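# Unwrap a straw and insert it into a lidded cup

## Task

Remove the straw from its paper wrapper and push it through the opening in the cup's lid until it reaches the cup's bottom. Leave the wrapper lying on the table. The cup is not fixed down and must be standing upright at the end.

## Robot and tools

Robot: two arms, left_arm and right_arm. Each carries the same five-finger right hand, so the hands are not mirror images. Base poses in the scene frame are left_arm at (+0.016, +0.549, 0) m and right_arm at (-0.048, -0.758, 0) m, each turned slightly about z. Anything that leaves the table, or is set down off it, fails the scene.

Frames: The scene frame has its origin at table-top height, midway between the nominal bases, with +z up, +x out over the table and left_arm on the +y side. Image left and right do not follow these names. Reported hand positions, orientations, velocities and Hand targets are in each arm's own base frame. Offsets are taken along the axes of that arm's current Hand target. The hand point sits 0.05 m in front of the palm and 0.15 m out from the wrist flange. Its +z runs along the straight fingers, +y points out of the palm, and +x runs across the palm away from the thumb. Straight fingertips reach 0.06 to 0.07 m past the point. A wrist bracket on the little-finger side can strike things, and the wrist can hang below the hand when the fingers are level.

The 28-number row is used by execute_actions and move. Every value lies in [-1, 1]. The first 14 numbers are left_arm, the last 14 are right_arm. Each arm's block is in this order:
- dx, dy, dz: offsets where 1.0 = 0.6 m.
- rx, ry, rz: one rotation vector where 1.0 = 180 degrees.
- little, ring, middle, index, thumb_bend, thumb_turn: finger targets. +1 is open or straight. For thumb_turn, +1 is beside the palm and -1 is in front of the palm, facing the fingers.
- force_limit: closing stop force, roughly 0 N at -1 up to 10 N at +1 (15 N for the two thumb motors).
- speed: near zero at -1, rising to full at +0.48 and staying full up to +1.
The six pose numbers are offsets, not absolute poses. They count from the arm's Hand target as it stood when the action or move began. Sending the same offset again moves the arm further. All six at 0 re-requests the current Hand target. No hand value means "unchanged". To keep a hand as it is, resend the eight hand numbers from its last executed row. If none has been sent yet in the scene, use hand_measured plus hand_force_limit and hand_speed. With the thumb turned in front, the hand can hold objects about 0.035 to 0.065 m thick. For a gentle grip, close at speed -0.94 or lower.

Tools:
- execute_actions(actions, cameras): actions is a list of actions. Each action is a table of up to 15 rows at 1/30 s per row, and a short table repeats its last row. Every row in an action counts from that action's starting Hand target. Images come back only if actions is empty or cameras is given.
- move(target, speed, blend, stop_force, zero, blocking, cameras): drives straight-line paths toward one row, or a list of up to 15 rows. All offsets count from the same starting Hand targets, and the whole move lasts at most 10 s.
  - speed: m/s, 0.002 to 3.2, default 0.25. Turning is capped at twice that number in rad/s.
  - blend: metres of corner rounding between listed targets.
  - stop_force: N, 4 to 120, one value for both arms. It ends an arm's path when the wrist sensor feels that much push against the motion. It is unreliable for light touches and for turning hands. Omit it when backing off a contact.
  - zero: defaults to true and re-zeros the wrist sensor before the move.
  - blocking=false: returns after about 0.5 s. It cannot be combined with stop_force.
  - The result adds a "move:" line giving the ending (done, off_target, moving, held, fault) and any limits, such as paced (the pose was clipped) or held (steps were withheld).
- wait(seconds 0 to 10): lets the scene run while each arm holds its last command.
- stop(): brakes a running move.
- zoom_image(camera, region [x0, y0, x1, y1]): magnifies an area of the latest image, at most 504 px per side.
- show_instructions(): shows the reference image.
- zero_wrist_force(arm): tares that arm's wrist sensor.
- finished_scene(scene 1 or 2): ends the scene for good.

Cameras: cam_head_left, cam_head_right and cam_high are each 896x504. cam_left_wrist and cam_right_wrist are each 672x504, fisheye, and move with their arm.

Results include:
- end_effector_position (m) and end_effector_quat_wxyz, plus velocities.
- Hand target, which is the last commanded pose after clipping. The hand often rests short of it.
- Joint positions and torques.
- Wrist force and torque in the end-effector axes, plus a peak line.
- hand_measured, hand_stopped_by (moving, target, force, stalled, fault) and hand_load_n, each in the same motor order as the row, plus hand_force_limit and hand_speed.
- MOTOR HOT or fault lines when they occur, and a final scene number.

Limits and cautions:
- Each control step clips commanded orientation to within 32 degrees of the measured one.
- Joint speed is capped, so large moves may lag.
- Arms are stiff. Commanding even slightly past a firm contact can trigger a fault.
- A fault stops the arm for 10 s. It comes from about 150 N of outside force, or from joint contact torque reaching its limit (wrist joints 49.6 N m, elbow 138, shoulders 303).
- Motors that heat to 85 °C brake the arm for 30 to 60 s.
- Keep the arms from hitting or squeezing each other. Do not route paths close to an arm's own base.
- Avoid drops, fast swings, slams and hard presses. Do not knock the loose cup over; it must stay upright.

Each tool is called after "Request:" as name([rows], argument=value, ...), one row to a line, values as JSON.

Reference images:

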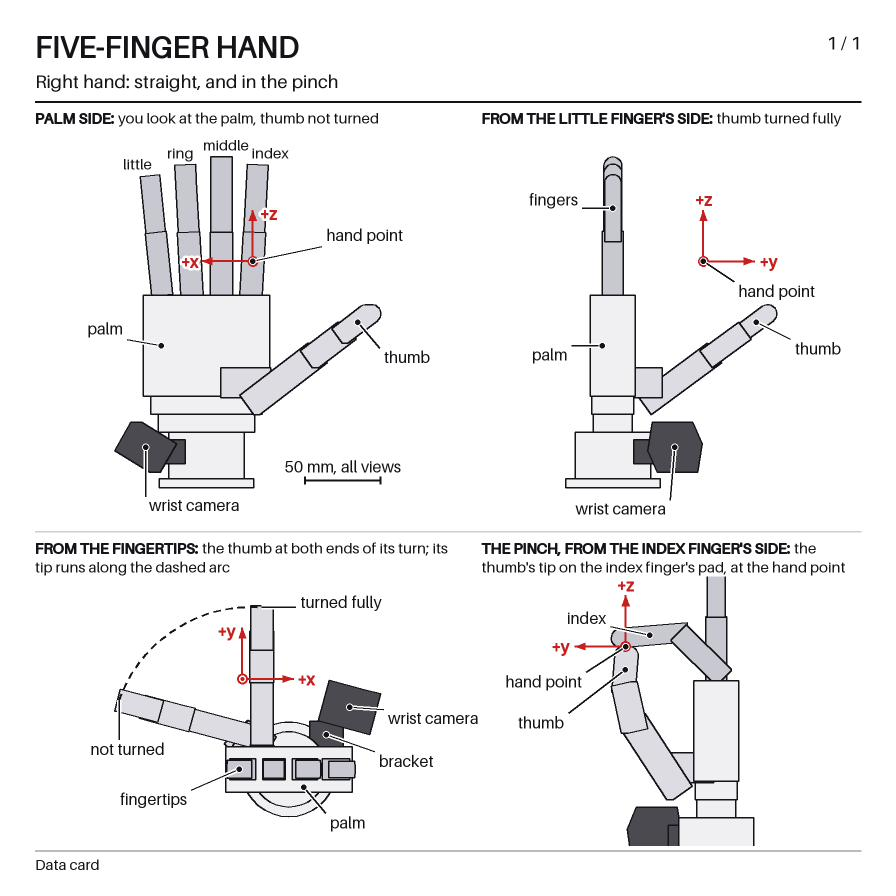

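## Session

Request:
execute_actions(actions=[])

Scene clock: 0.00 s.
left_arm: end_effector_position=(+0.5672, -0.4462, +0.2142) hand_measured=(+1.000, +1.000, +1.000, +1.000, +1.000, +1.000) hand_load_n=(+0.0, +0.0, +0.0, +0.0, +0.0, +0.0) hand_stopped_by=(target, target, target, target, target, target) hand_force_limit=0.00 hand_speed=-0.80 end_effector_quat_wxyz=(+0.033, +0.390, +0.917, -0.081) | right_arm: end_effector_position=(+0.6844, +0.6799, +0.3305) hand_measured=(+1.000, +1.000, +1.000, +1.000, +1.000, +1.000) hand_load_n=(+0.0, +0.0, +0.0, +0.0, +0.0, +0.0) hand_stopped_by=(target, target, target, target, target, target) hand_force_limit=0.00 hand_speed=-0.80 end_effector_quat_wxyz=(+0.027, -0.470, +0.882, +0.004)
Joint positions: left_arm=[-0.964 -1.177 1.627 0.978 1.672 -1.737] | right_arm=[0.527 -0.706 0.662 1.561 1.564 -2.023]
Joint velocities: within noise
Joint torques (N m): no reading
Wrist force (N): no reading
Wrist torque (N m): no reading
Wrist force, peak (N): no reading
Hand target: left_arm +0.5672, -0.4462, +0.2142; +0.033, +0.390, +0.917, -0.081 | right_arm +0.6844, +0.6799, +0.3305; +0.027, -0.470, +0.882, +0.004

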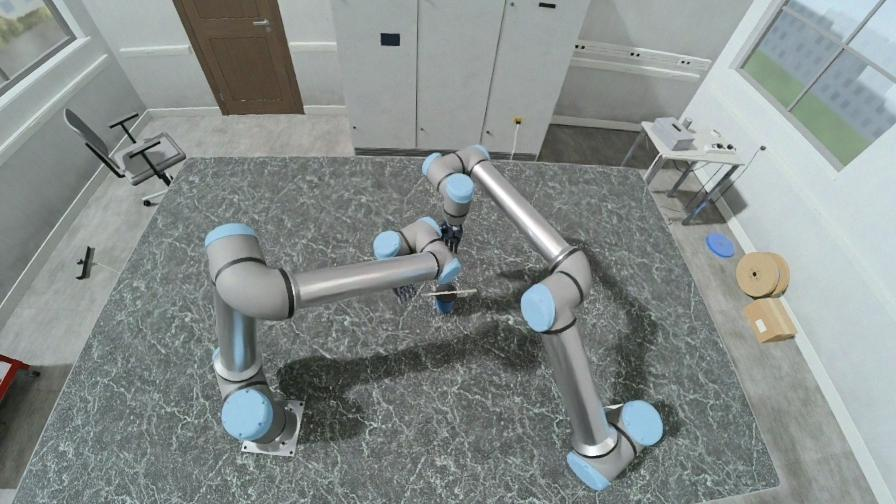

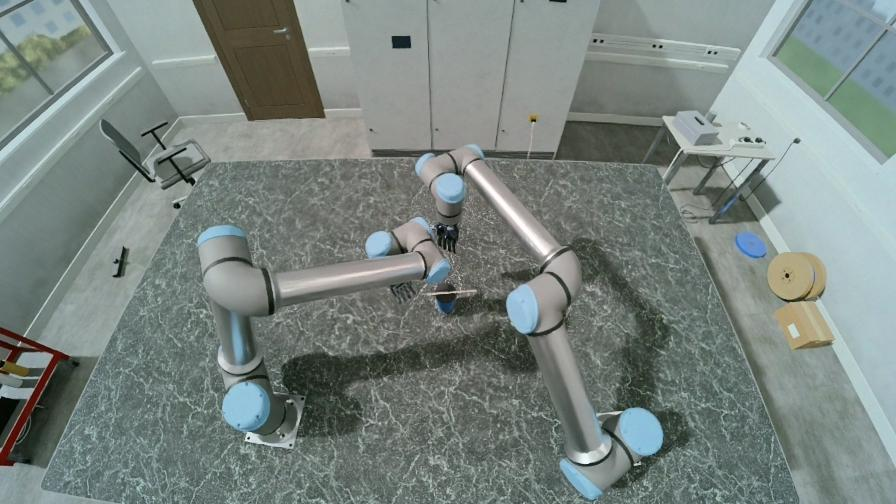

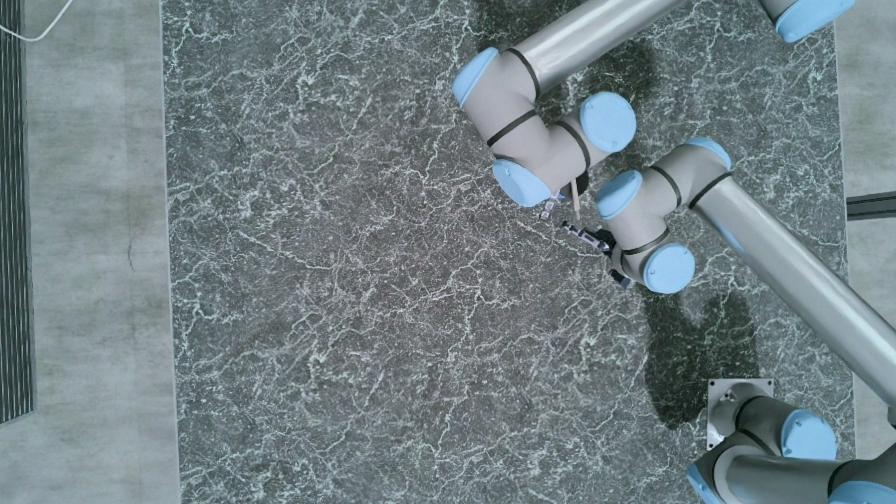

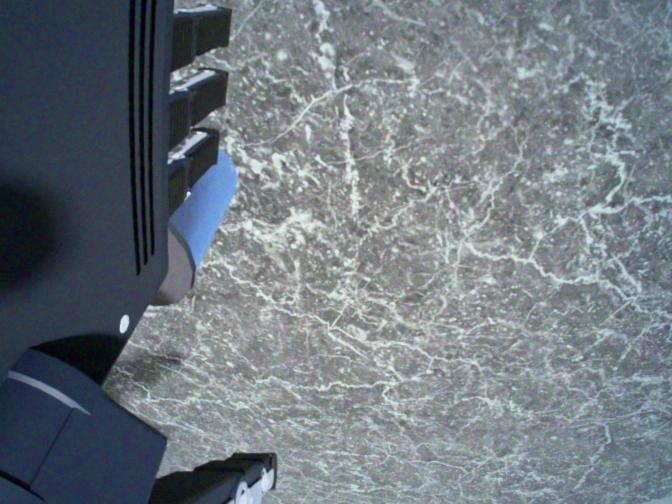

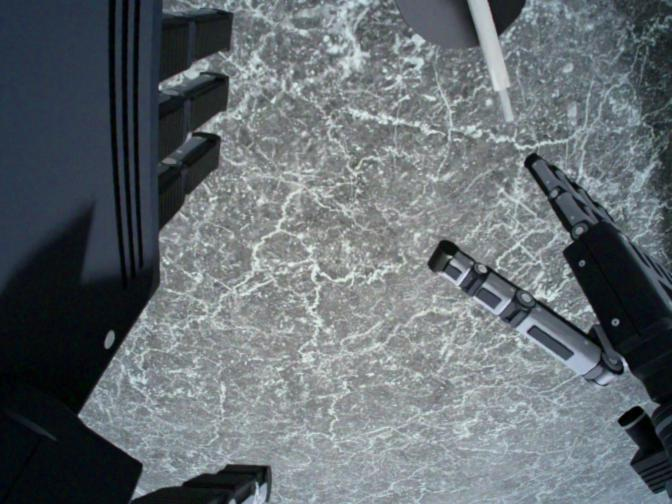

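Request:
zoom_image(camera="cam_head_left", region=[360, 210, 520, 340])

Request:
zoom_image(camera="cam_head_right", region=[360, 210, 520, 340])

Request:
zoom_image(camera="cam_high", region=[500, 130, 700, 300])

Request:
zoom_image(camera="cam_right_wrist", region=[360, 0, 672, 250])

Scaled by 3.150 from the camera's 896x504 image, which has a finer 1280x720 frame.

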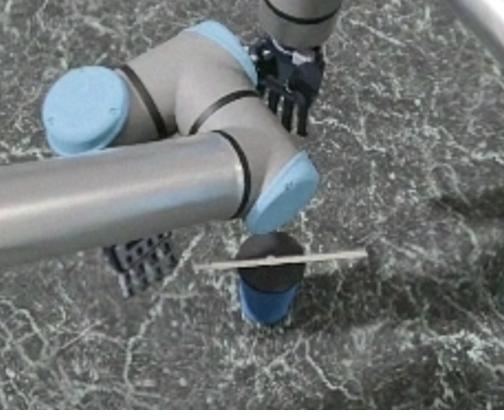

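Scaled by 3.150 from the camera's 896x504 image, which has a finer 1280x720 frame.

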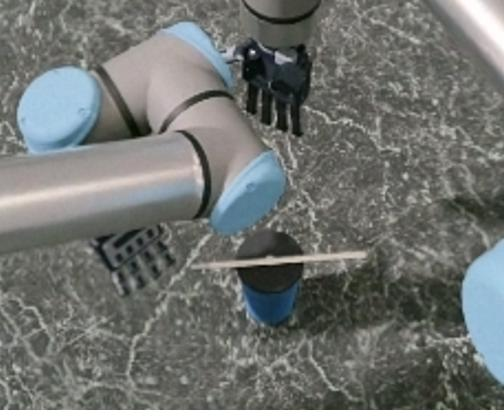

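Scaled by 2.520 from the camera's 896x504 image, which has a finer 1280x720 frame.

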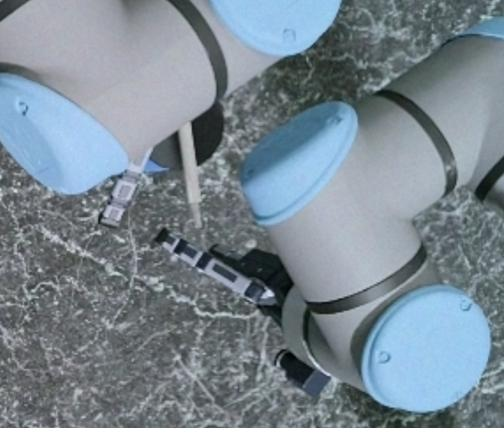

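Scaled by 1.615 from the camera's 672x504 image, which has a finer 960x720 frame.

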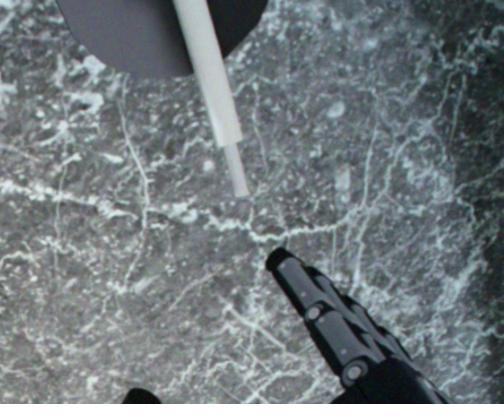

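Request:
move(target=[-0.0737,-0.1195,0.0143,-0.0258,0.0501,0.1932,1,1,1,1,1,1,0,0,0.2892,-0.0323,0.1192,-0.011,0.0138,-0.2081,1,1,1,1,1,1,0,0], cameras=["all"])

Scene clock: 335.33 s.
left_arm: end_effector_position=(+0.5462, -0.5280, +0.2200) hand_measured=(+1.000, +1.000, +1.000, +1.000, +1.000, +1.000) hand_load_n=(+0.0, +0.0, +0.0, +0.0, +0.0, -0.5) hand_stopped_by=(target, target, target, target, target, target) hand_force_limit=0.00 hand_speed=0.00 end_effector_quat_wxyz=(+0.000, +0.649, +0.761, +0.000) | right_arm: end_effector_position=(+0.6071, +0.5276, +0.2505) hand_measured=(+1.000, +1.000, +1.000, +1.000, +1.000, +1.000) hand_load_n=(+0.0, +0.0, +0.0, +0.0, +0.0, +0.0) hand_stopped_by=(target, target, target, target, target, target) hand_force_limit=0.00 hand_speed=0.00 end_effector_quat_wxyz=(+0.000, +0.729, -0.685, -0.001)
Joint positions: left_arm=[-1.062 -1.099 1.532 1.138 1.571 -1.22] | right_arm=[0.432 -0.895 1.145 1.322 1.57 -2.772]
Joint torques (N m): left_arm=[-20.45 -59.7 -40.89 6.38 -2.88 1.67] | right_arm=[-11.63 -96.65 -27.35 2.53 -3.1 -3.59]
Wrist force (N): left_arm=[0.0 0.0 0.3] | right_arm=[-0.4 -0.5 0.4]
Wrist torque (N m): left_arm=[-0.05 -0.10 -0.04] | right_arm=[-0.07 0.07 -0.04]
Wrist force, peak (N): left_arm=[0.8 0.7 0.4] | right_arm=[-0.7 0.2 0.0]
Hand target: left_arm +0.5462, -0.5280, +0.2200; +0.000, +0.649, +0.761, +0.000 | right_arm +0.6070, +0.5276, +0.2505; +0.000, +0.729, -0.685, -0.001
Off the commanded pose: left_arm 0.000 m, 0 deg | right_arm 0.000 m, 0 deg.
move: done
camera_calibration:
cam_left_wrist: T_world_to_cam=[[0.924157, 0.381995, -0.00369983, -0.301603], [0.321934, -0.773565, 0.545854, -0.711468], [0.205651, -0.505646, -0.837872, -0.0803444], [0, 0, 0, 1]] pos_world=[0.524297, -0.475782, 0.319923]
cam_right_wrist: T_world_to_cam=[[-0.96, -0.279866, -0.00862671, 0.734373], [-0.240925, 0.809942, 0.534742, -0.418634], [-0.142669, 0.515431, -0.844971, 0.135839], [0, 0, 0, 1]] pos_world=[0.623519, 0.474579, 0.344977]

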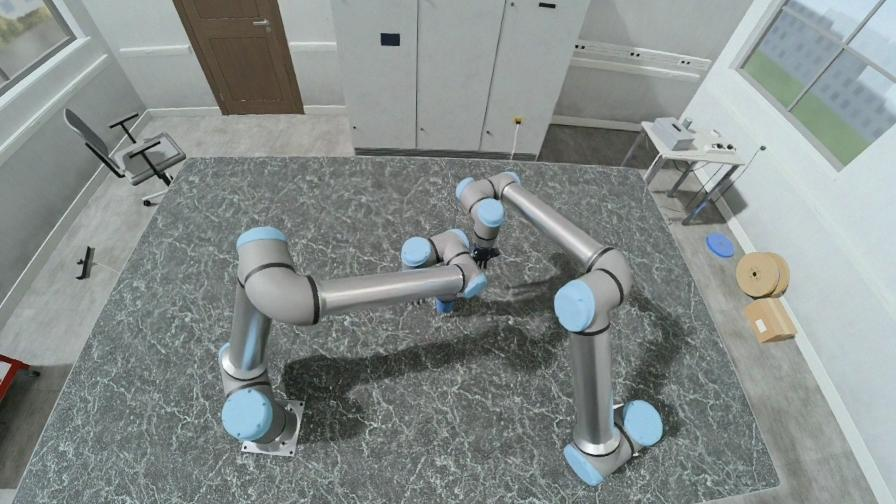

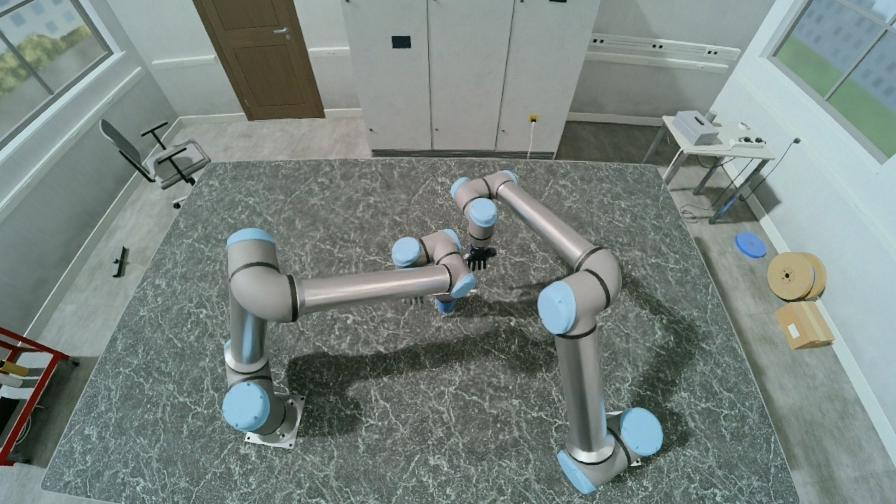

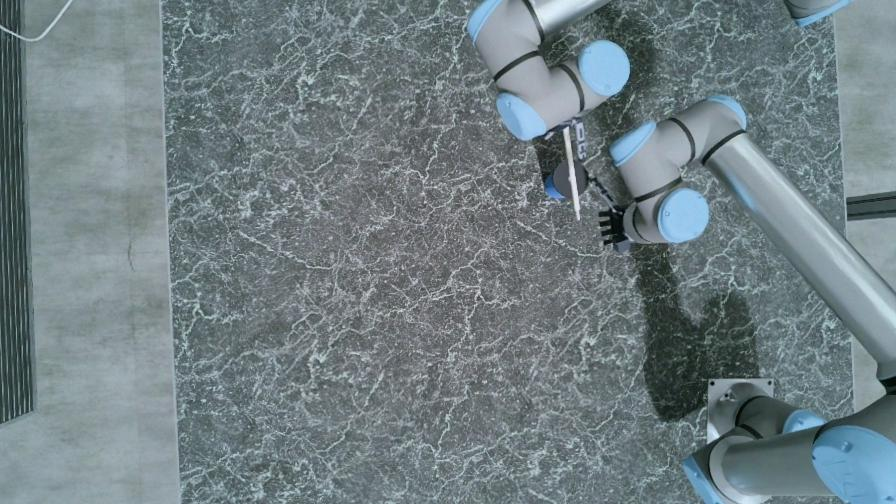

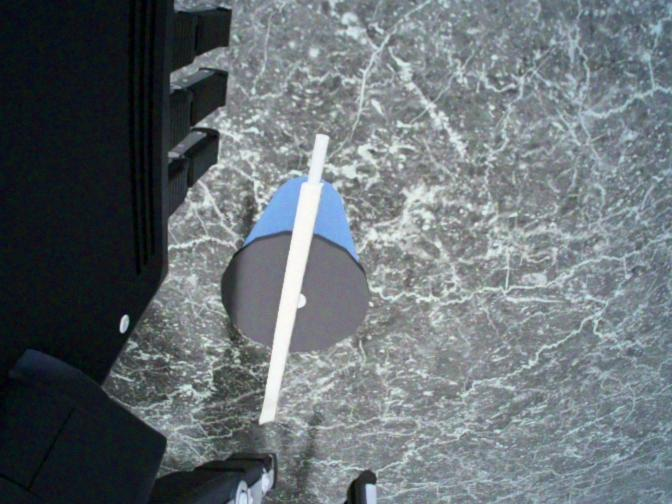

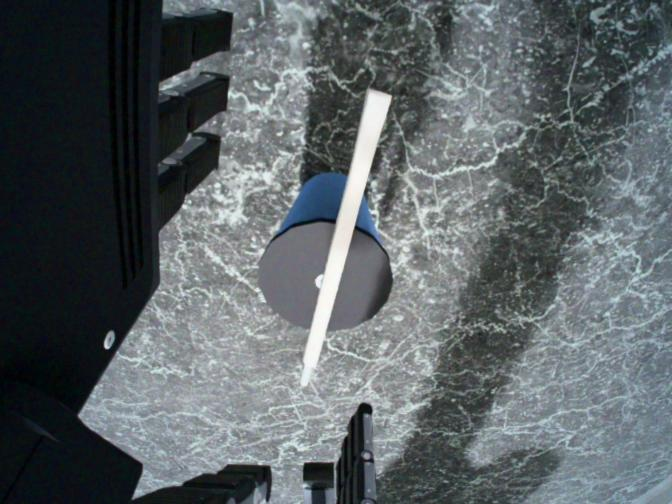

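Request:
move(target=[-0.0182,-0.015,0.0792,0,0,-0.0067,1,1,1,1,1,-0.7,0,0,-0.0182,0.0213,0.13,0,0,-0.0056,1,1,1,1,1,-1,0,0], cameras=["cam_left_wrist","cam_right_wrist","cam_high"])

Request:
zoom_image(camera="cam_left_wrist", region=[160, 80, 500, 420])

Request:
zoom_image(camera="cam_right_wrist", region=[160, 80, 500, 420])

Scene clock: 469.23 s.
left_arm: end_effector_position=(+0.5390, -0.5402, +0.1725) hand_measured=(+1.000, +1.000, +1.000, +1.000, +1.000, -0.700) hand_load_n=(+0.0, +0.0, +0.0, +0.0, +0.0, +0.0) hand_stopped_by=(target, target, target, target, target, target) hand_force_limit=0.00 hand_speed=0.00 end_effector_quat_wxyz=(+0.000, +0.641, +0.767, +0.000) | right_arm: end_effector_position=(+0.5935, +0.5377, +0.1725) hand_measured=(+1.000, +1.000, +1.000, +1.000, +1.000, -1.000) hand_load_n=(+0.0, +0.0, +0.5, +0.0, +0.0, +0.0) hand_stopped_by=(target, target, target, target, target, target) hand_force_limit=0.00 hand_speed=0.00 end_effector_quat_wxyz=(+0.000, +0.735, -0.678, -0.001)
Joint positions: left_arm=[-1.082 -1.057 1.559 1.069 1.571 -1.26] | right_arm=[0.451 -0.859 1.227 1.204 1.57 -2.77]
Joint torques (N m): left_arm=[-18.66 -60.05 -26.83 0.95 0.95 -1.7] | right_arm=[7.27 -76.12 -25.68 2.34 1.91 2.87]
Wrist force (N): left_arm=[0.3 -0.1 0.5] | right_arm=[0.0 -0.4 -0.1]
Wrist torque (N m): left_arm=[-0.03 -0.08 0.06] | right_arm=[-0.06 0.01 -0.25]
Wrist force, peak (N): left_arm=[0.1 0.3 1.3] | right_arm=[-0.3 -0.1 1.4]
Hand target: left_arm +0.5390, -0.5402, +0.1725; +0.000, +0.641, +0.767, +0.000 | right_arm +0.5935, +0.5377, +0.1725; +0.000, +0.735, -0.678, -0.001
Off the commanded pose: left_arm 0.000 m, 0 deg | right_arm 0.000 m, 0 deg.
move: done
camera_calibration:
cam_left_wrist: T_world_to_cam=[[0.916012, 0.401133, -0.00370425, -0.275711], [0.337978, -0.766754, 0.545766, -0.697569], [0.216084, -0.50118, -0.83793, -0.128012], [0, 0, 0, 1]] pos_world=[0.515979, -0.488424, 0.272423]
cam_right_wrist: T_world_to_cam=[[-0.954865, -0.296912, -0.00869846, 0.729714], [-0.255334, 0.805484, 0.53479, -0.377408], [-0.151779, 0.512873, -0.84494, 0.0695852], [0, 0, 0, 1]] pos_world=[0.610975, 0.484969, 0.266977]
Images, in order (width x height): cam_high 896x504, cam_left_wrist 672x504, cam_right_wrist 672x504.

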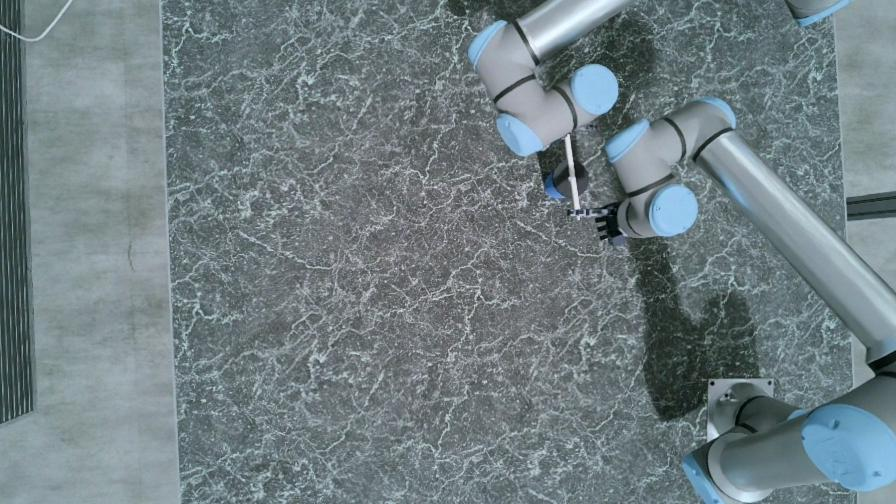

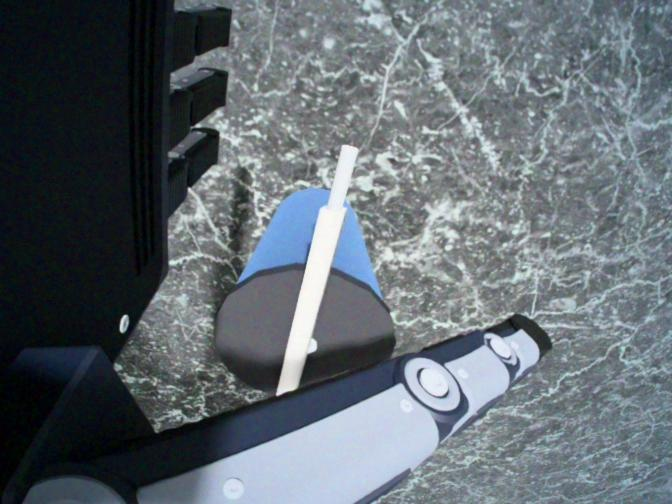

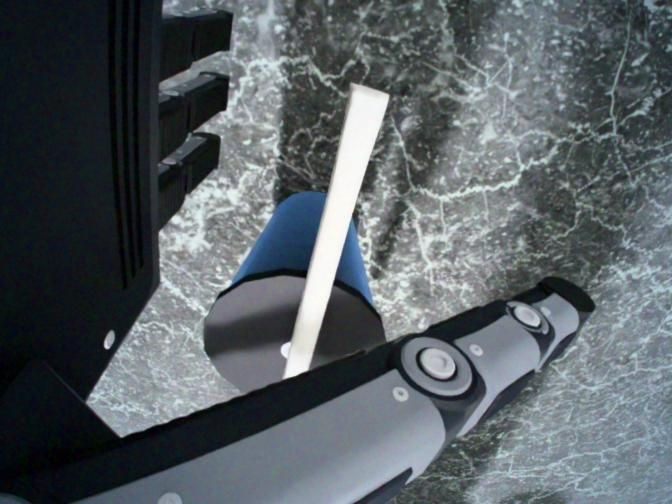

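Scaled by 1.482 from the camera's 672x504 image, which has a finer 960x720 frame.

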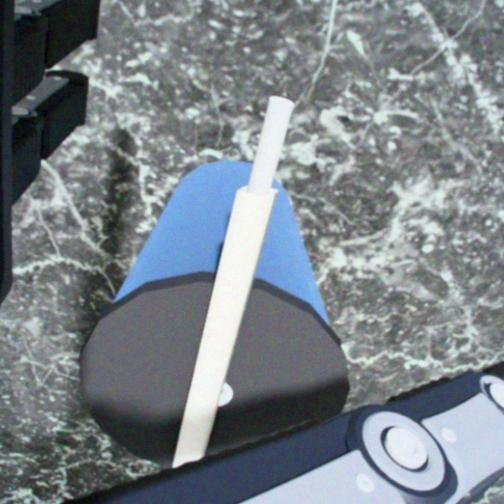

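Scaled by 1.482 from the camera's 672x504 image, which has a finer 960x720 frame.

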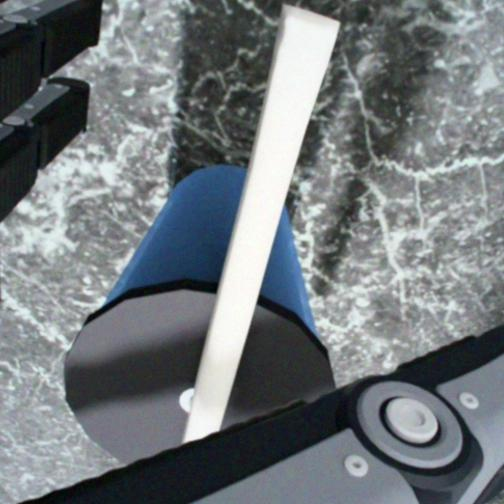

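Request:
move([
  [0.0025,0,0.0492,0,0,0,1,1,1,1,1,-0.7,-0.5,0,0,0,0.0492,0,0,0,1,1,1,1,1,-1,-0.5,0],
  [0.0025,0,0.0492,0,0,0,1,1,1,0.1,0.0,-0.7,-0.5,-0.3,0,0,0.0492,0,0,0,1,1,0.1,0.1,0.05,-1,-0.5,-0.3],
  [0.0025,0,0.0492,0,0,0,1,1,1,-0.4,0.0,-0.7,-0.5,-0.92,0,0,0.0492,0,0,0,1,1,-0.4,-0.4,0.05,-1,-0.5,-0.92],
], cameras=["cam_left_wrist","cam_right_wrist"], speed=0.12)

Request:
zoom_image(camera="cam_left_wrist", region=[160, 80, 500, 420])

Request:
zoom_image(camera="cam_right_wrist", region=[160, 80, 500, 420])

Scene clock: 575.50 s.
left_arm: end_effector_position=(+0.5387, -0.5388, +0.1430) hand_measured=(+1.000, +1.000, +1.000, -0.124, +0.000, -0.700) hand_load_n=(+0.0, +0.0, +0.0, +2.5, -0.5, +0.0) hand_stopped_by=(target, target, target, force, target, target) hand_force_limit=-0.50 hand_speed=-0.92 end_effector_quat_wxyz=(+0.000, +0.641, +0.767, +0.000) | right_arm: end_effector_position=(+0.5935, +0.5378, +0.1430) hand_measured=(+1.000, +1.000, -0.138, -0.130, +0.050, -1.000) hand_load_n=(+0.0, -0.5, +4.0, +3.0, +2.5, +0.0) hand_stopped_by=(target, target, force, force, target, target) hand_force_limit=-0.50 hand_speed=-0.92 end_effector_quat_wxyz=(+0.000, +0.735, -0.678, -0.001)
Joint positions: left_arm=[-1.081 -1.035 1.582 1.023 1.571 -1.26] | right_arm=[0.451 -0.84 1.248 1.163 1.57 -2.77]
Joint torques (N m): left_arm=[21.72 -61.32 -25.37 1.01 -1.39 1.62] | right_arm=[4.77 -77.95 -26.17 3.53 -1.53 2.44]
Wrist force (N): left_arm=[0.0 -0.2 -0.1] | right_arm=[-0.6 -0.4 -0.1]
Wrist torque (N m): left_arm=[-0.01 -0.01 0.00] | right_arm=[-0.04 0.05 -0.26]
Wrist force, peak (N): left_arm=[0.8 -0.2 0.3] | right_arm=[-0.4 -0.5 0.5]
Hand target: left_arm +0.5387, -0.5388, +0.1430; +0.000, +0.641, +0.767, +0.000 | right_arm +0.5935, +0.5378, +0.1430; +0.000, +0.735, -0.678, -0.001
Off the commanded pose: left_arm 0.000 m, 0 deg | right_arm 0.000 m, 0 deg.
move: done
camera_calibration:
cam_left_wrist: T_world_to_cam=[[0.916012, 0.401133, -0.00370425, -0.276199], [0.337978, -0.766754, 0.545766, -0.680328], [0.216084, -0.50118, -0.83793, -0.151986], [0, 0, 0, 1]] pos_world=[0.515779, -0.487024, 0.242923]
cam_right_wrist: T_world_to_cam=[[-0.954865, -0.296912, -0.00869846, 0.729457], [-0.255334, 0.805484, 0.53479, -0.361632], [-0.151779, 0.512873, -0.84494, 0.0446595], [0, 0, 0, 1]] pos_world=[0.610975, 0.484969, 0.237477]
Images, in order (width x height): cam_left_wrist 672x504, cam_right_wrist 672x504.

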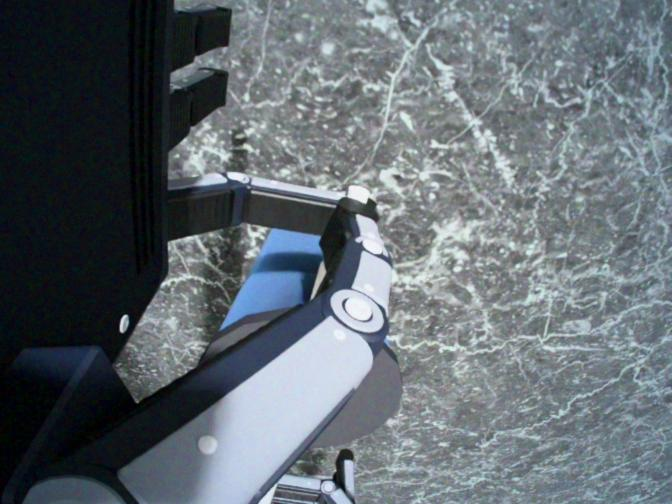

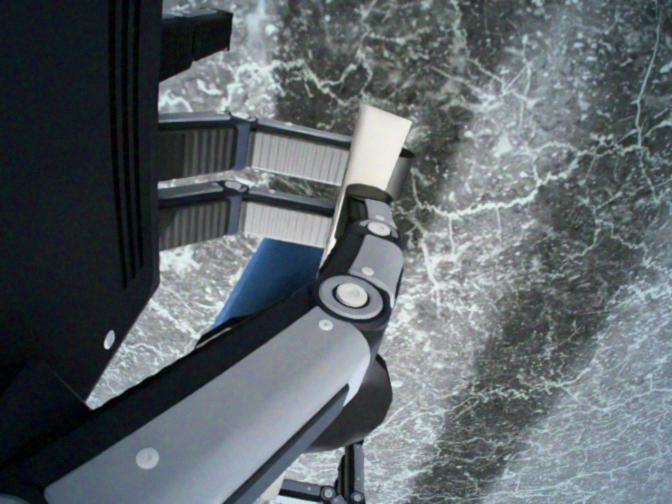

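Scaled by 1.482 from the camera's 672x504 image, which has a finer 960x720 frame.

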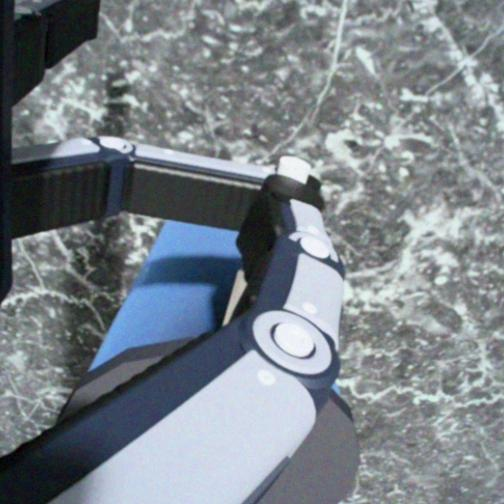

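Scaled by 1.482 from the camera's 672x504 image, which has a finer 960x720 frame.

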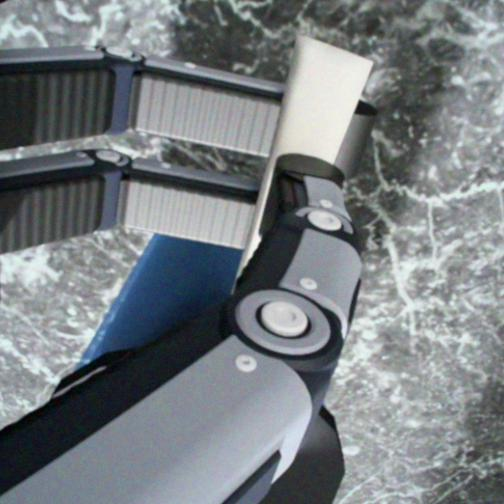

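Request:
move([
  [0,0,-0.0333,0,0,0,1,1,1,-0.4,0.0,-0.7,-0.5,-0.92,0,0,-0.0333,0,0,0,1,1,-0.4,-0.4,0.05,-1,-0.5,-0.92],
  [0.05,0,-0.0333,0,0,0,1,1,1,-0.4,0.0,-0.7,-0.5,-0.92,0,0,-0.0333,0,0,0,1,1,-0.4,-0.4,0.05,-1,-0.5,-0.92],
], cameras=["cam_left_wrist","cam_right_wrist","cam_high"], speed=0.08)

Request:
zoom_image(camera="cam_left_wrist", region=[160, 80, 500, 420])

Request:
zoom_image(camera="cam_high", region=[480, 90, 680, 260])

Scene clock: 600.80 s.
left_arm: end_effector_position=(+0.5334, -0.5094, +0.1629) hand_measured=(+1.000, +1.000, +1.000, -0.124, +0.000, -0.700) hand_load_n=(+0.0, +0.0, +0.0, +0.0, +0.0, +0.0) hand_stopped_by=(target, target, target, force, target, target) hand_force_limit=-0.50 hand_speed=-0.92 end_effector_quat_wxyz=(+0.000, +0.641, +0.767, +0.000) | right_arm: end_effector_position=(+0.5935, +0.5377, +0.1630) hand_measured=(+1.000, +1.000, -0.138, -0.130, +0.050, -1.000) hand_load_n=(+0.0, +0.0, +4.5, +2.0, +3.0, +0.0) hand_stopped_by=(target, target, force, force, target, target) hand_force_limit=-0.50 hand_speed=-0.92 end_effector_quat_wxyz=(+0.000, +0.735, -0.678, -0.001)
Joint positions: left_arm=[-1.067 -1.088 1.627 1.032 1.571 -1.246] | right_arm=[0.451 -0.853 1.234 1.19 1.57 -2.77]
Joint torques (N m): left_arm=[22.77 -77.08 -27.49 0.99 -0.81 2.09] | right_arm=[-5.61 -98.08 -38.19 6.5 -1.2 -1.67]
Wrist force (N): left_arm=[0.1 -0.3 0.1] | right_arm=[-0.1 -0.5 0.5]
Wrist torque (N m): left_arm=[-0.07 -0.05 -0.03] | right_arm=[-0.10 0.01 -0.25]
Wrist force, peak (N): left_arm=[-2.3 -0.2 -0.3] | right_arm=[-2.0 -0.4 -0.4]
Hand target: left_arm +0.5334, -0.5093, +0.1629; +0.000, +0.641, +0.767, +0.000 | right_arm +0.5935, +0.5377, +0.1630; +0.000, +0.735, -0.678, -0.001
Off the commanded pose: left_arm 0.000 m, 0 deg | right_arm 0.000 m, 0 deg.
move: done
camera_calibration:
cam_left_wrist: T_world_to_cam=[[0.916013, 0.401132, -0.00370386, -0.283064], [0.337977, -0.766754, 0.545766, -0.666909], [0.216084, -0.50118, -0.83793, -0.119347], [0, 0, 0, 1]] pos_world=[0.510479, -0.457624, 0.262923]
cam_right_wrist: T_world_to_cam=[[-0.954865, -0.296912, -0.00869846, 0.729631], [-0.255334, 0.805484, 0.53479, -0.372327], [-0.151779, 0.512873, -0.84494, 0.0615583], [0, 0, 0, 1]] pos_world=[0.610975, 0.484969, 0.257477]
Images, in order (width x height): cam_high 896x504, cam_left_wrist 672x504, cam_right_wrist 672x504.

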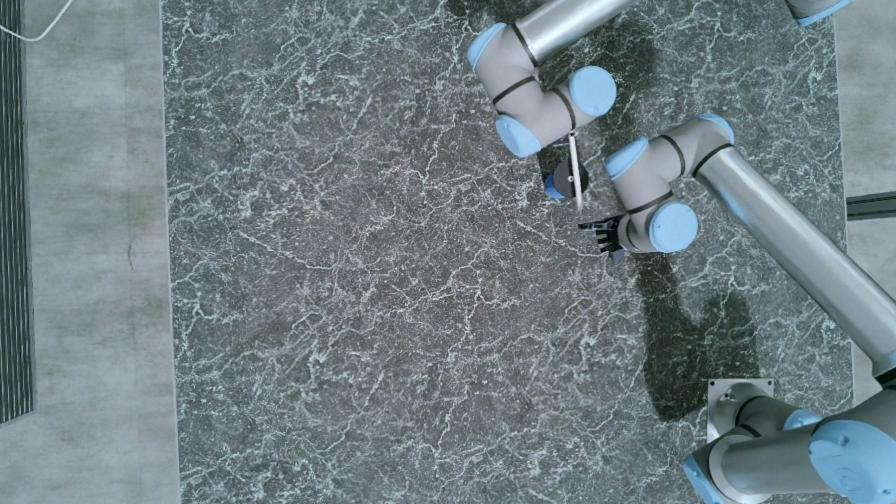

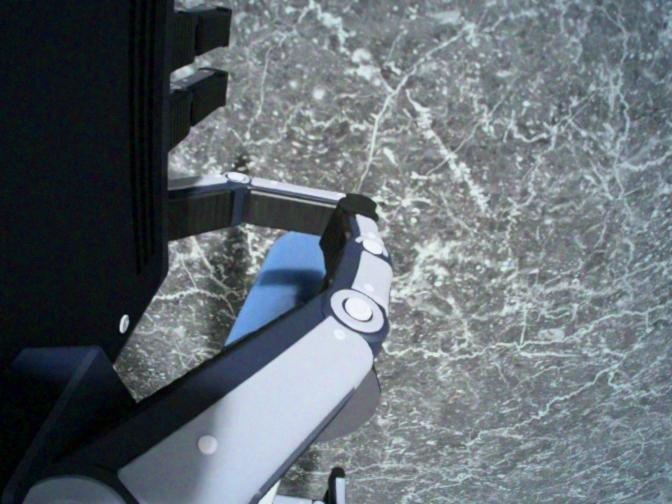

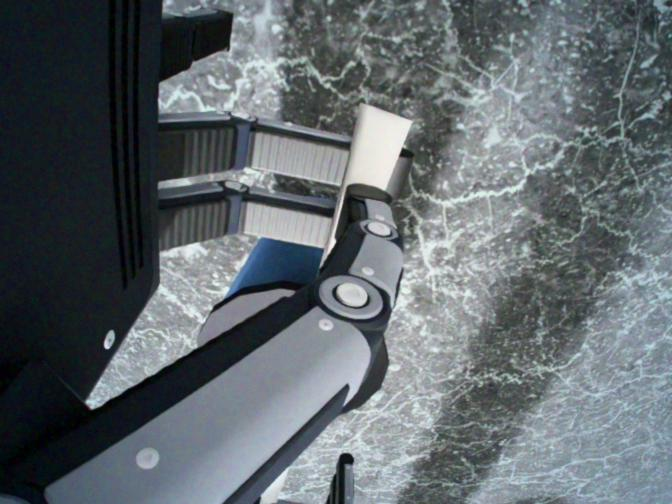

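Scaled by 1.482 from the camera's 672x504 image, which has a finer 960x720 frame.

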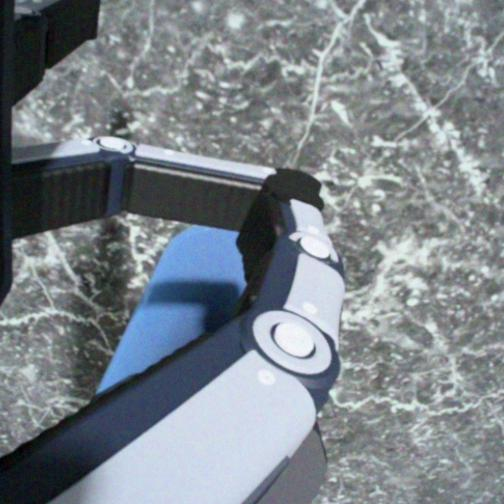

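Scaled by 2.520 from the camera's 896x504 image, which has a finer 1280x720 frame.

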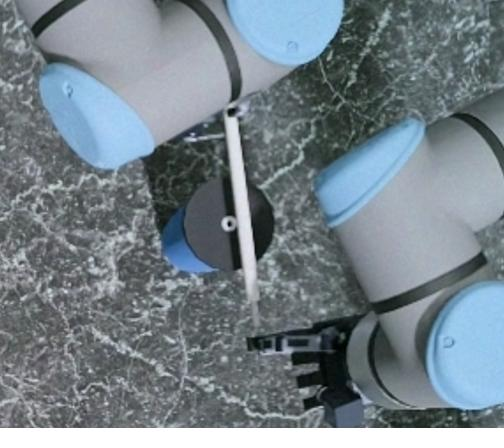

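Request:
zoom_image(camera="cam_high", region=[550, 120, 630, 240])

Request:
zoom_image(camera="cam_left_wrist", region=[240, 380, 400, 504])

Scaled by 4.200 from the camera's 896x504 image, which has a finer 1280x720 frame.

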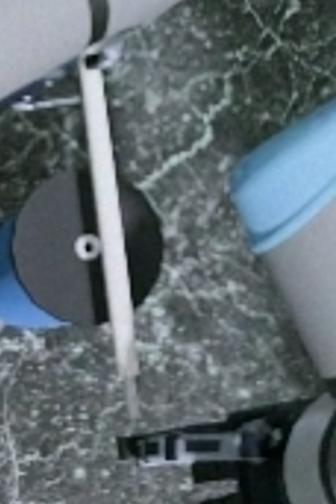

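Scaled by 3.150 from the camera's 672x504 image, which has a finer 960x720 frame.

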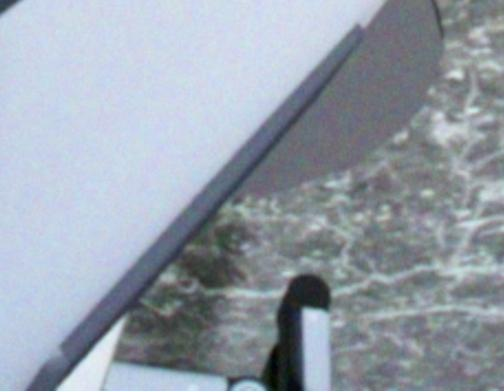

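Request:
move([
  [0,0,0,0,0,0,1,1,1,0.1,0.0,-0.62,0.6,-0.5,0,0,0,0,0,0,1,1,-0.5,-0.5,0.05,-1,0.0,-0.92],
  [-0.0475,0,0,0,0,0,1,1,1,0.1,0.0,-0.62,0.6,-0.5,0,0,0,0,0,0,1,1,-0.5,-0.5,0.05,-1,0.0,-0.92],
  [-0.0475,0,0,0,0,0,1,1,1,-0.5,0.0,-0.62,0.6,-0.92,0,0,0,0,0,0,1,1,-0.5,-0.5,0.05,-1,0.0,-0.92],
  [0.0025,0,0,0,0,0,1,1,1,-0.5,0.0,-0.62,0.6,-0.92,0,0,0,0,0,0,1,1,-0.5,-0.5,0.05,-1,0.0,-0.92],
], cameras=["cam_left_wrist","cam_right_wrist","cam_high"], speed=0.06)

Request:
zoom_image(camera="cam_left_wrist", region=[200, 120, 460, 380])

Request:
zoom_image(camera="cam_high", region=[550, 120, 630, 240])

Scene clock: 660.10 s.
left_arm: end_effector_position=(+0.5332, -0.5079, +0.1629) hand_measured=(+1.000, +1.000, +1.000, -0.234, +0.000, -0.620) hand_load_n=(+0.0, +0.0, +0.0, +9.0, -1.0, -5.5) hand_stopped_by=(target, target, target, force, target, target) hand_force_limit=0.60 hand_speed=-0.92 end_effector_quat_wxyz=(+0.000, +0.641, +0.767, +0.000) | right_arm: end_effector_position=(+0.5935, +0.5378, +0.1630) hand_measured=(+1.000, +1.000, -0.142, -0.150, +0.052, -1.000) hand_load_n=(+0.0, +0.0, +3.5, +4.5, +3.5, -1.5) hand_stopped_by=(target, target, force, force, target, target) hand_force_limit=0.00 hand_speed=-0.92 end_effector_quat_wxyz=(+0.000, +0.735, -0.678, -0.001)
Joint positions: left_arm=[-1.066 -1.09 1.63 1.031 1.571 -1.245] | right_arm=[0.451 -0.853 1.234 1.19 1.57 -2.77]
Joint torques (N m): left_arm=[21.94 -79.51 -25.42 0.96 2.42 1.62] | right_arm=[-2.85 -94.38 -37.51 4.59 2.66 -1.84]
Wrist force (N): left_arm=[0.4 -0.5 0.0] | right_arm=[0.2 -0.6 0.2]
Wrist torque (N m): left_arm=[-0.09 -0.09 -0.03] | right_arm=[-0.09 -0.02 -0.24]
Wrist force, peak (N): left_arm=[15.9 0.3 0.4] | right_arm=[15.5 -0.2 1.6]
Hand target: left_arm +0.5331, -0.5078, +0.1629; +0.000, +0.641, +0.767, +0.000 | right_arm +0.5935, +0.5377, +0.1630; +0.000, +0.735, -0.678, -0.001
Off the commanded pose: left_arm 0.000 m, 0 deg | right_arm 0.000 m, 0 deg.
move: done
camera_calibration:
cam_left_wrist: T_world_to_cam=[[0.916013, 0.401132, -0.00370386, -0.28339], [0.337977, -0.766754, 0.545766, -0.665658], [0.216084, -0.50118, -0.83793, -0.118531], [0, 0, 0, 1]] pos_world=[0.510179, -0.456124, 0.262923]
cam_right_wrist: T_world_to_cam=[[-0.954841, -0.296989, -0.00874919, 0.729667], [-0.255426, 0.805456, 0.534788, -0.372258], [-0.151779, 0.512873, -0.844941, 0.0615588], [0, 0, 0, 1]] pos_world=[0.610975, 0.484969, 0.257477]
Images, in order (width x height): cam_high 896x504, cam_left_wrist 672x504, cam_right_wrist 672x504.

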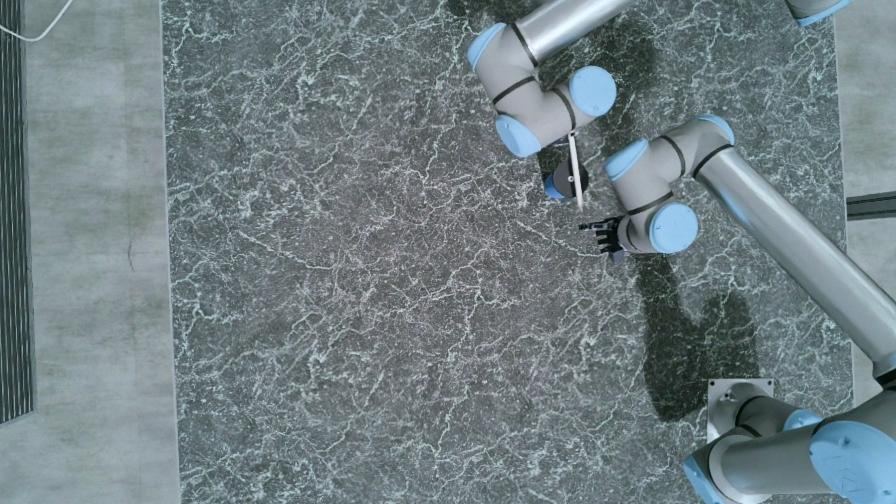

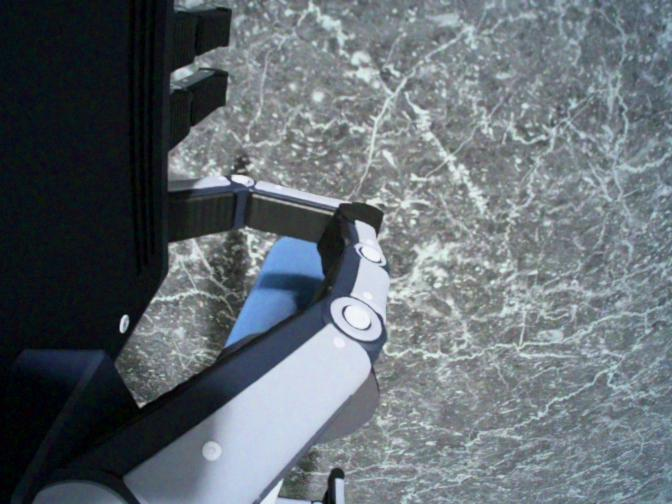

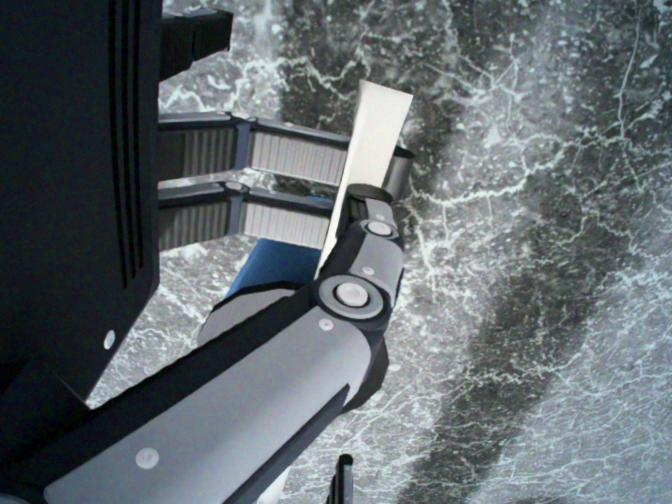

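Scaled by 1.938 from the camera's 672x504 image, which has a finer 960x720 frame.

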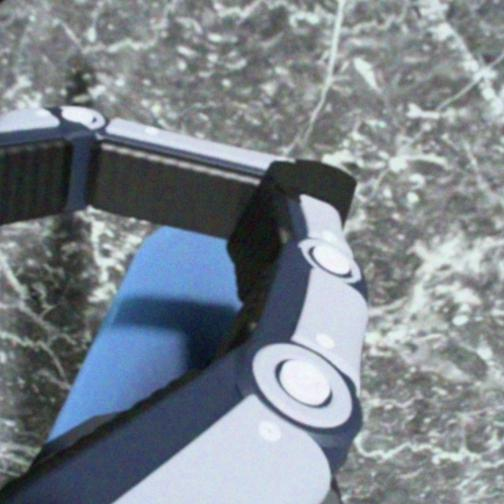

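Scaled by 4.200 from the camera's 896x504 image, which has a finer 1280x720 frame.

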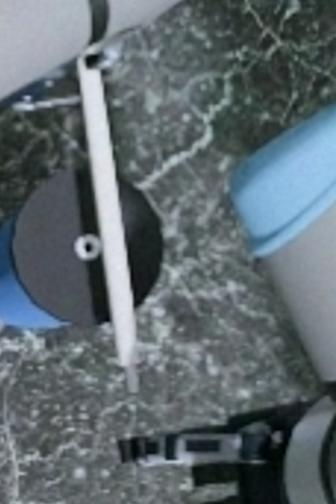

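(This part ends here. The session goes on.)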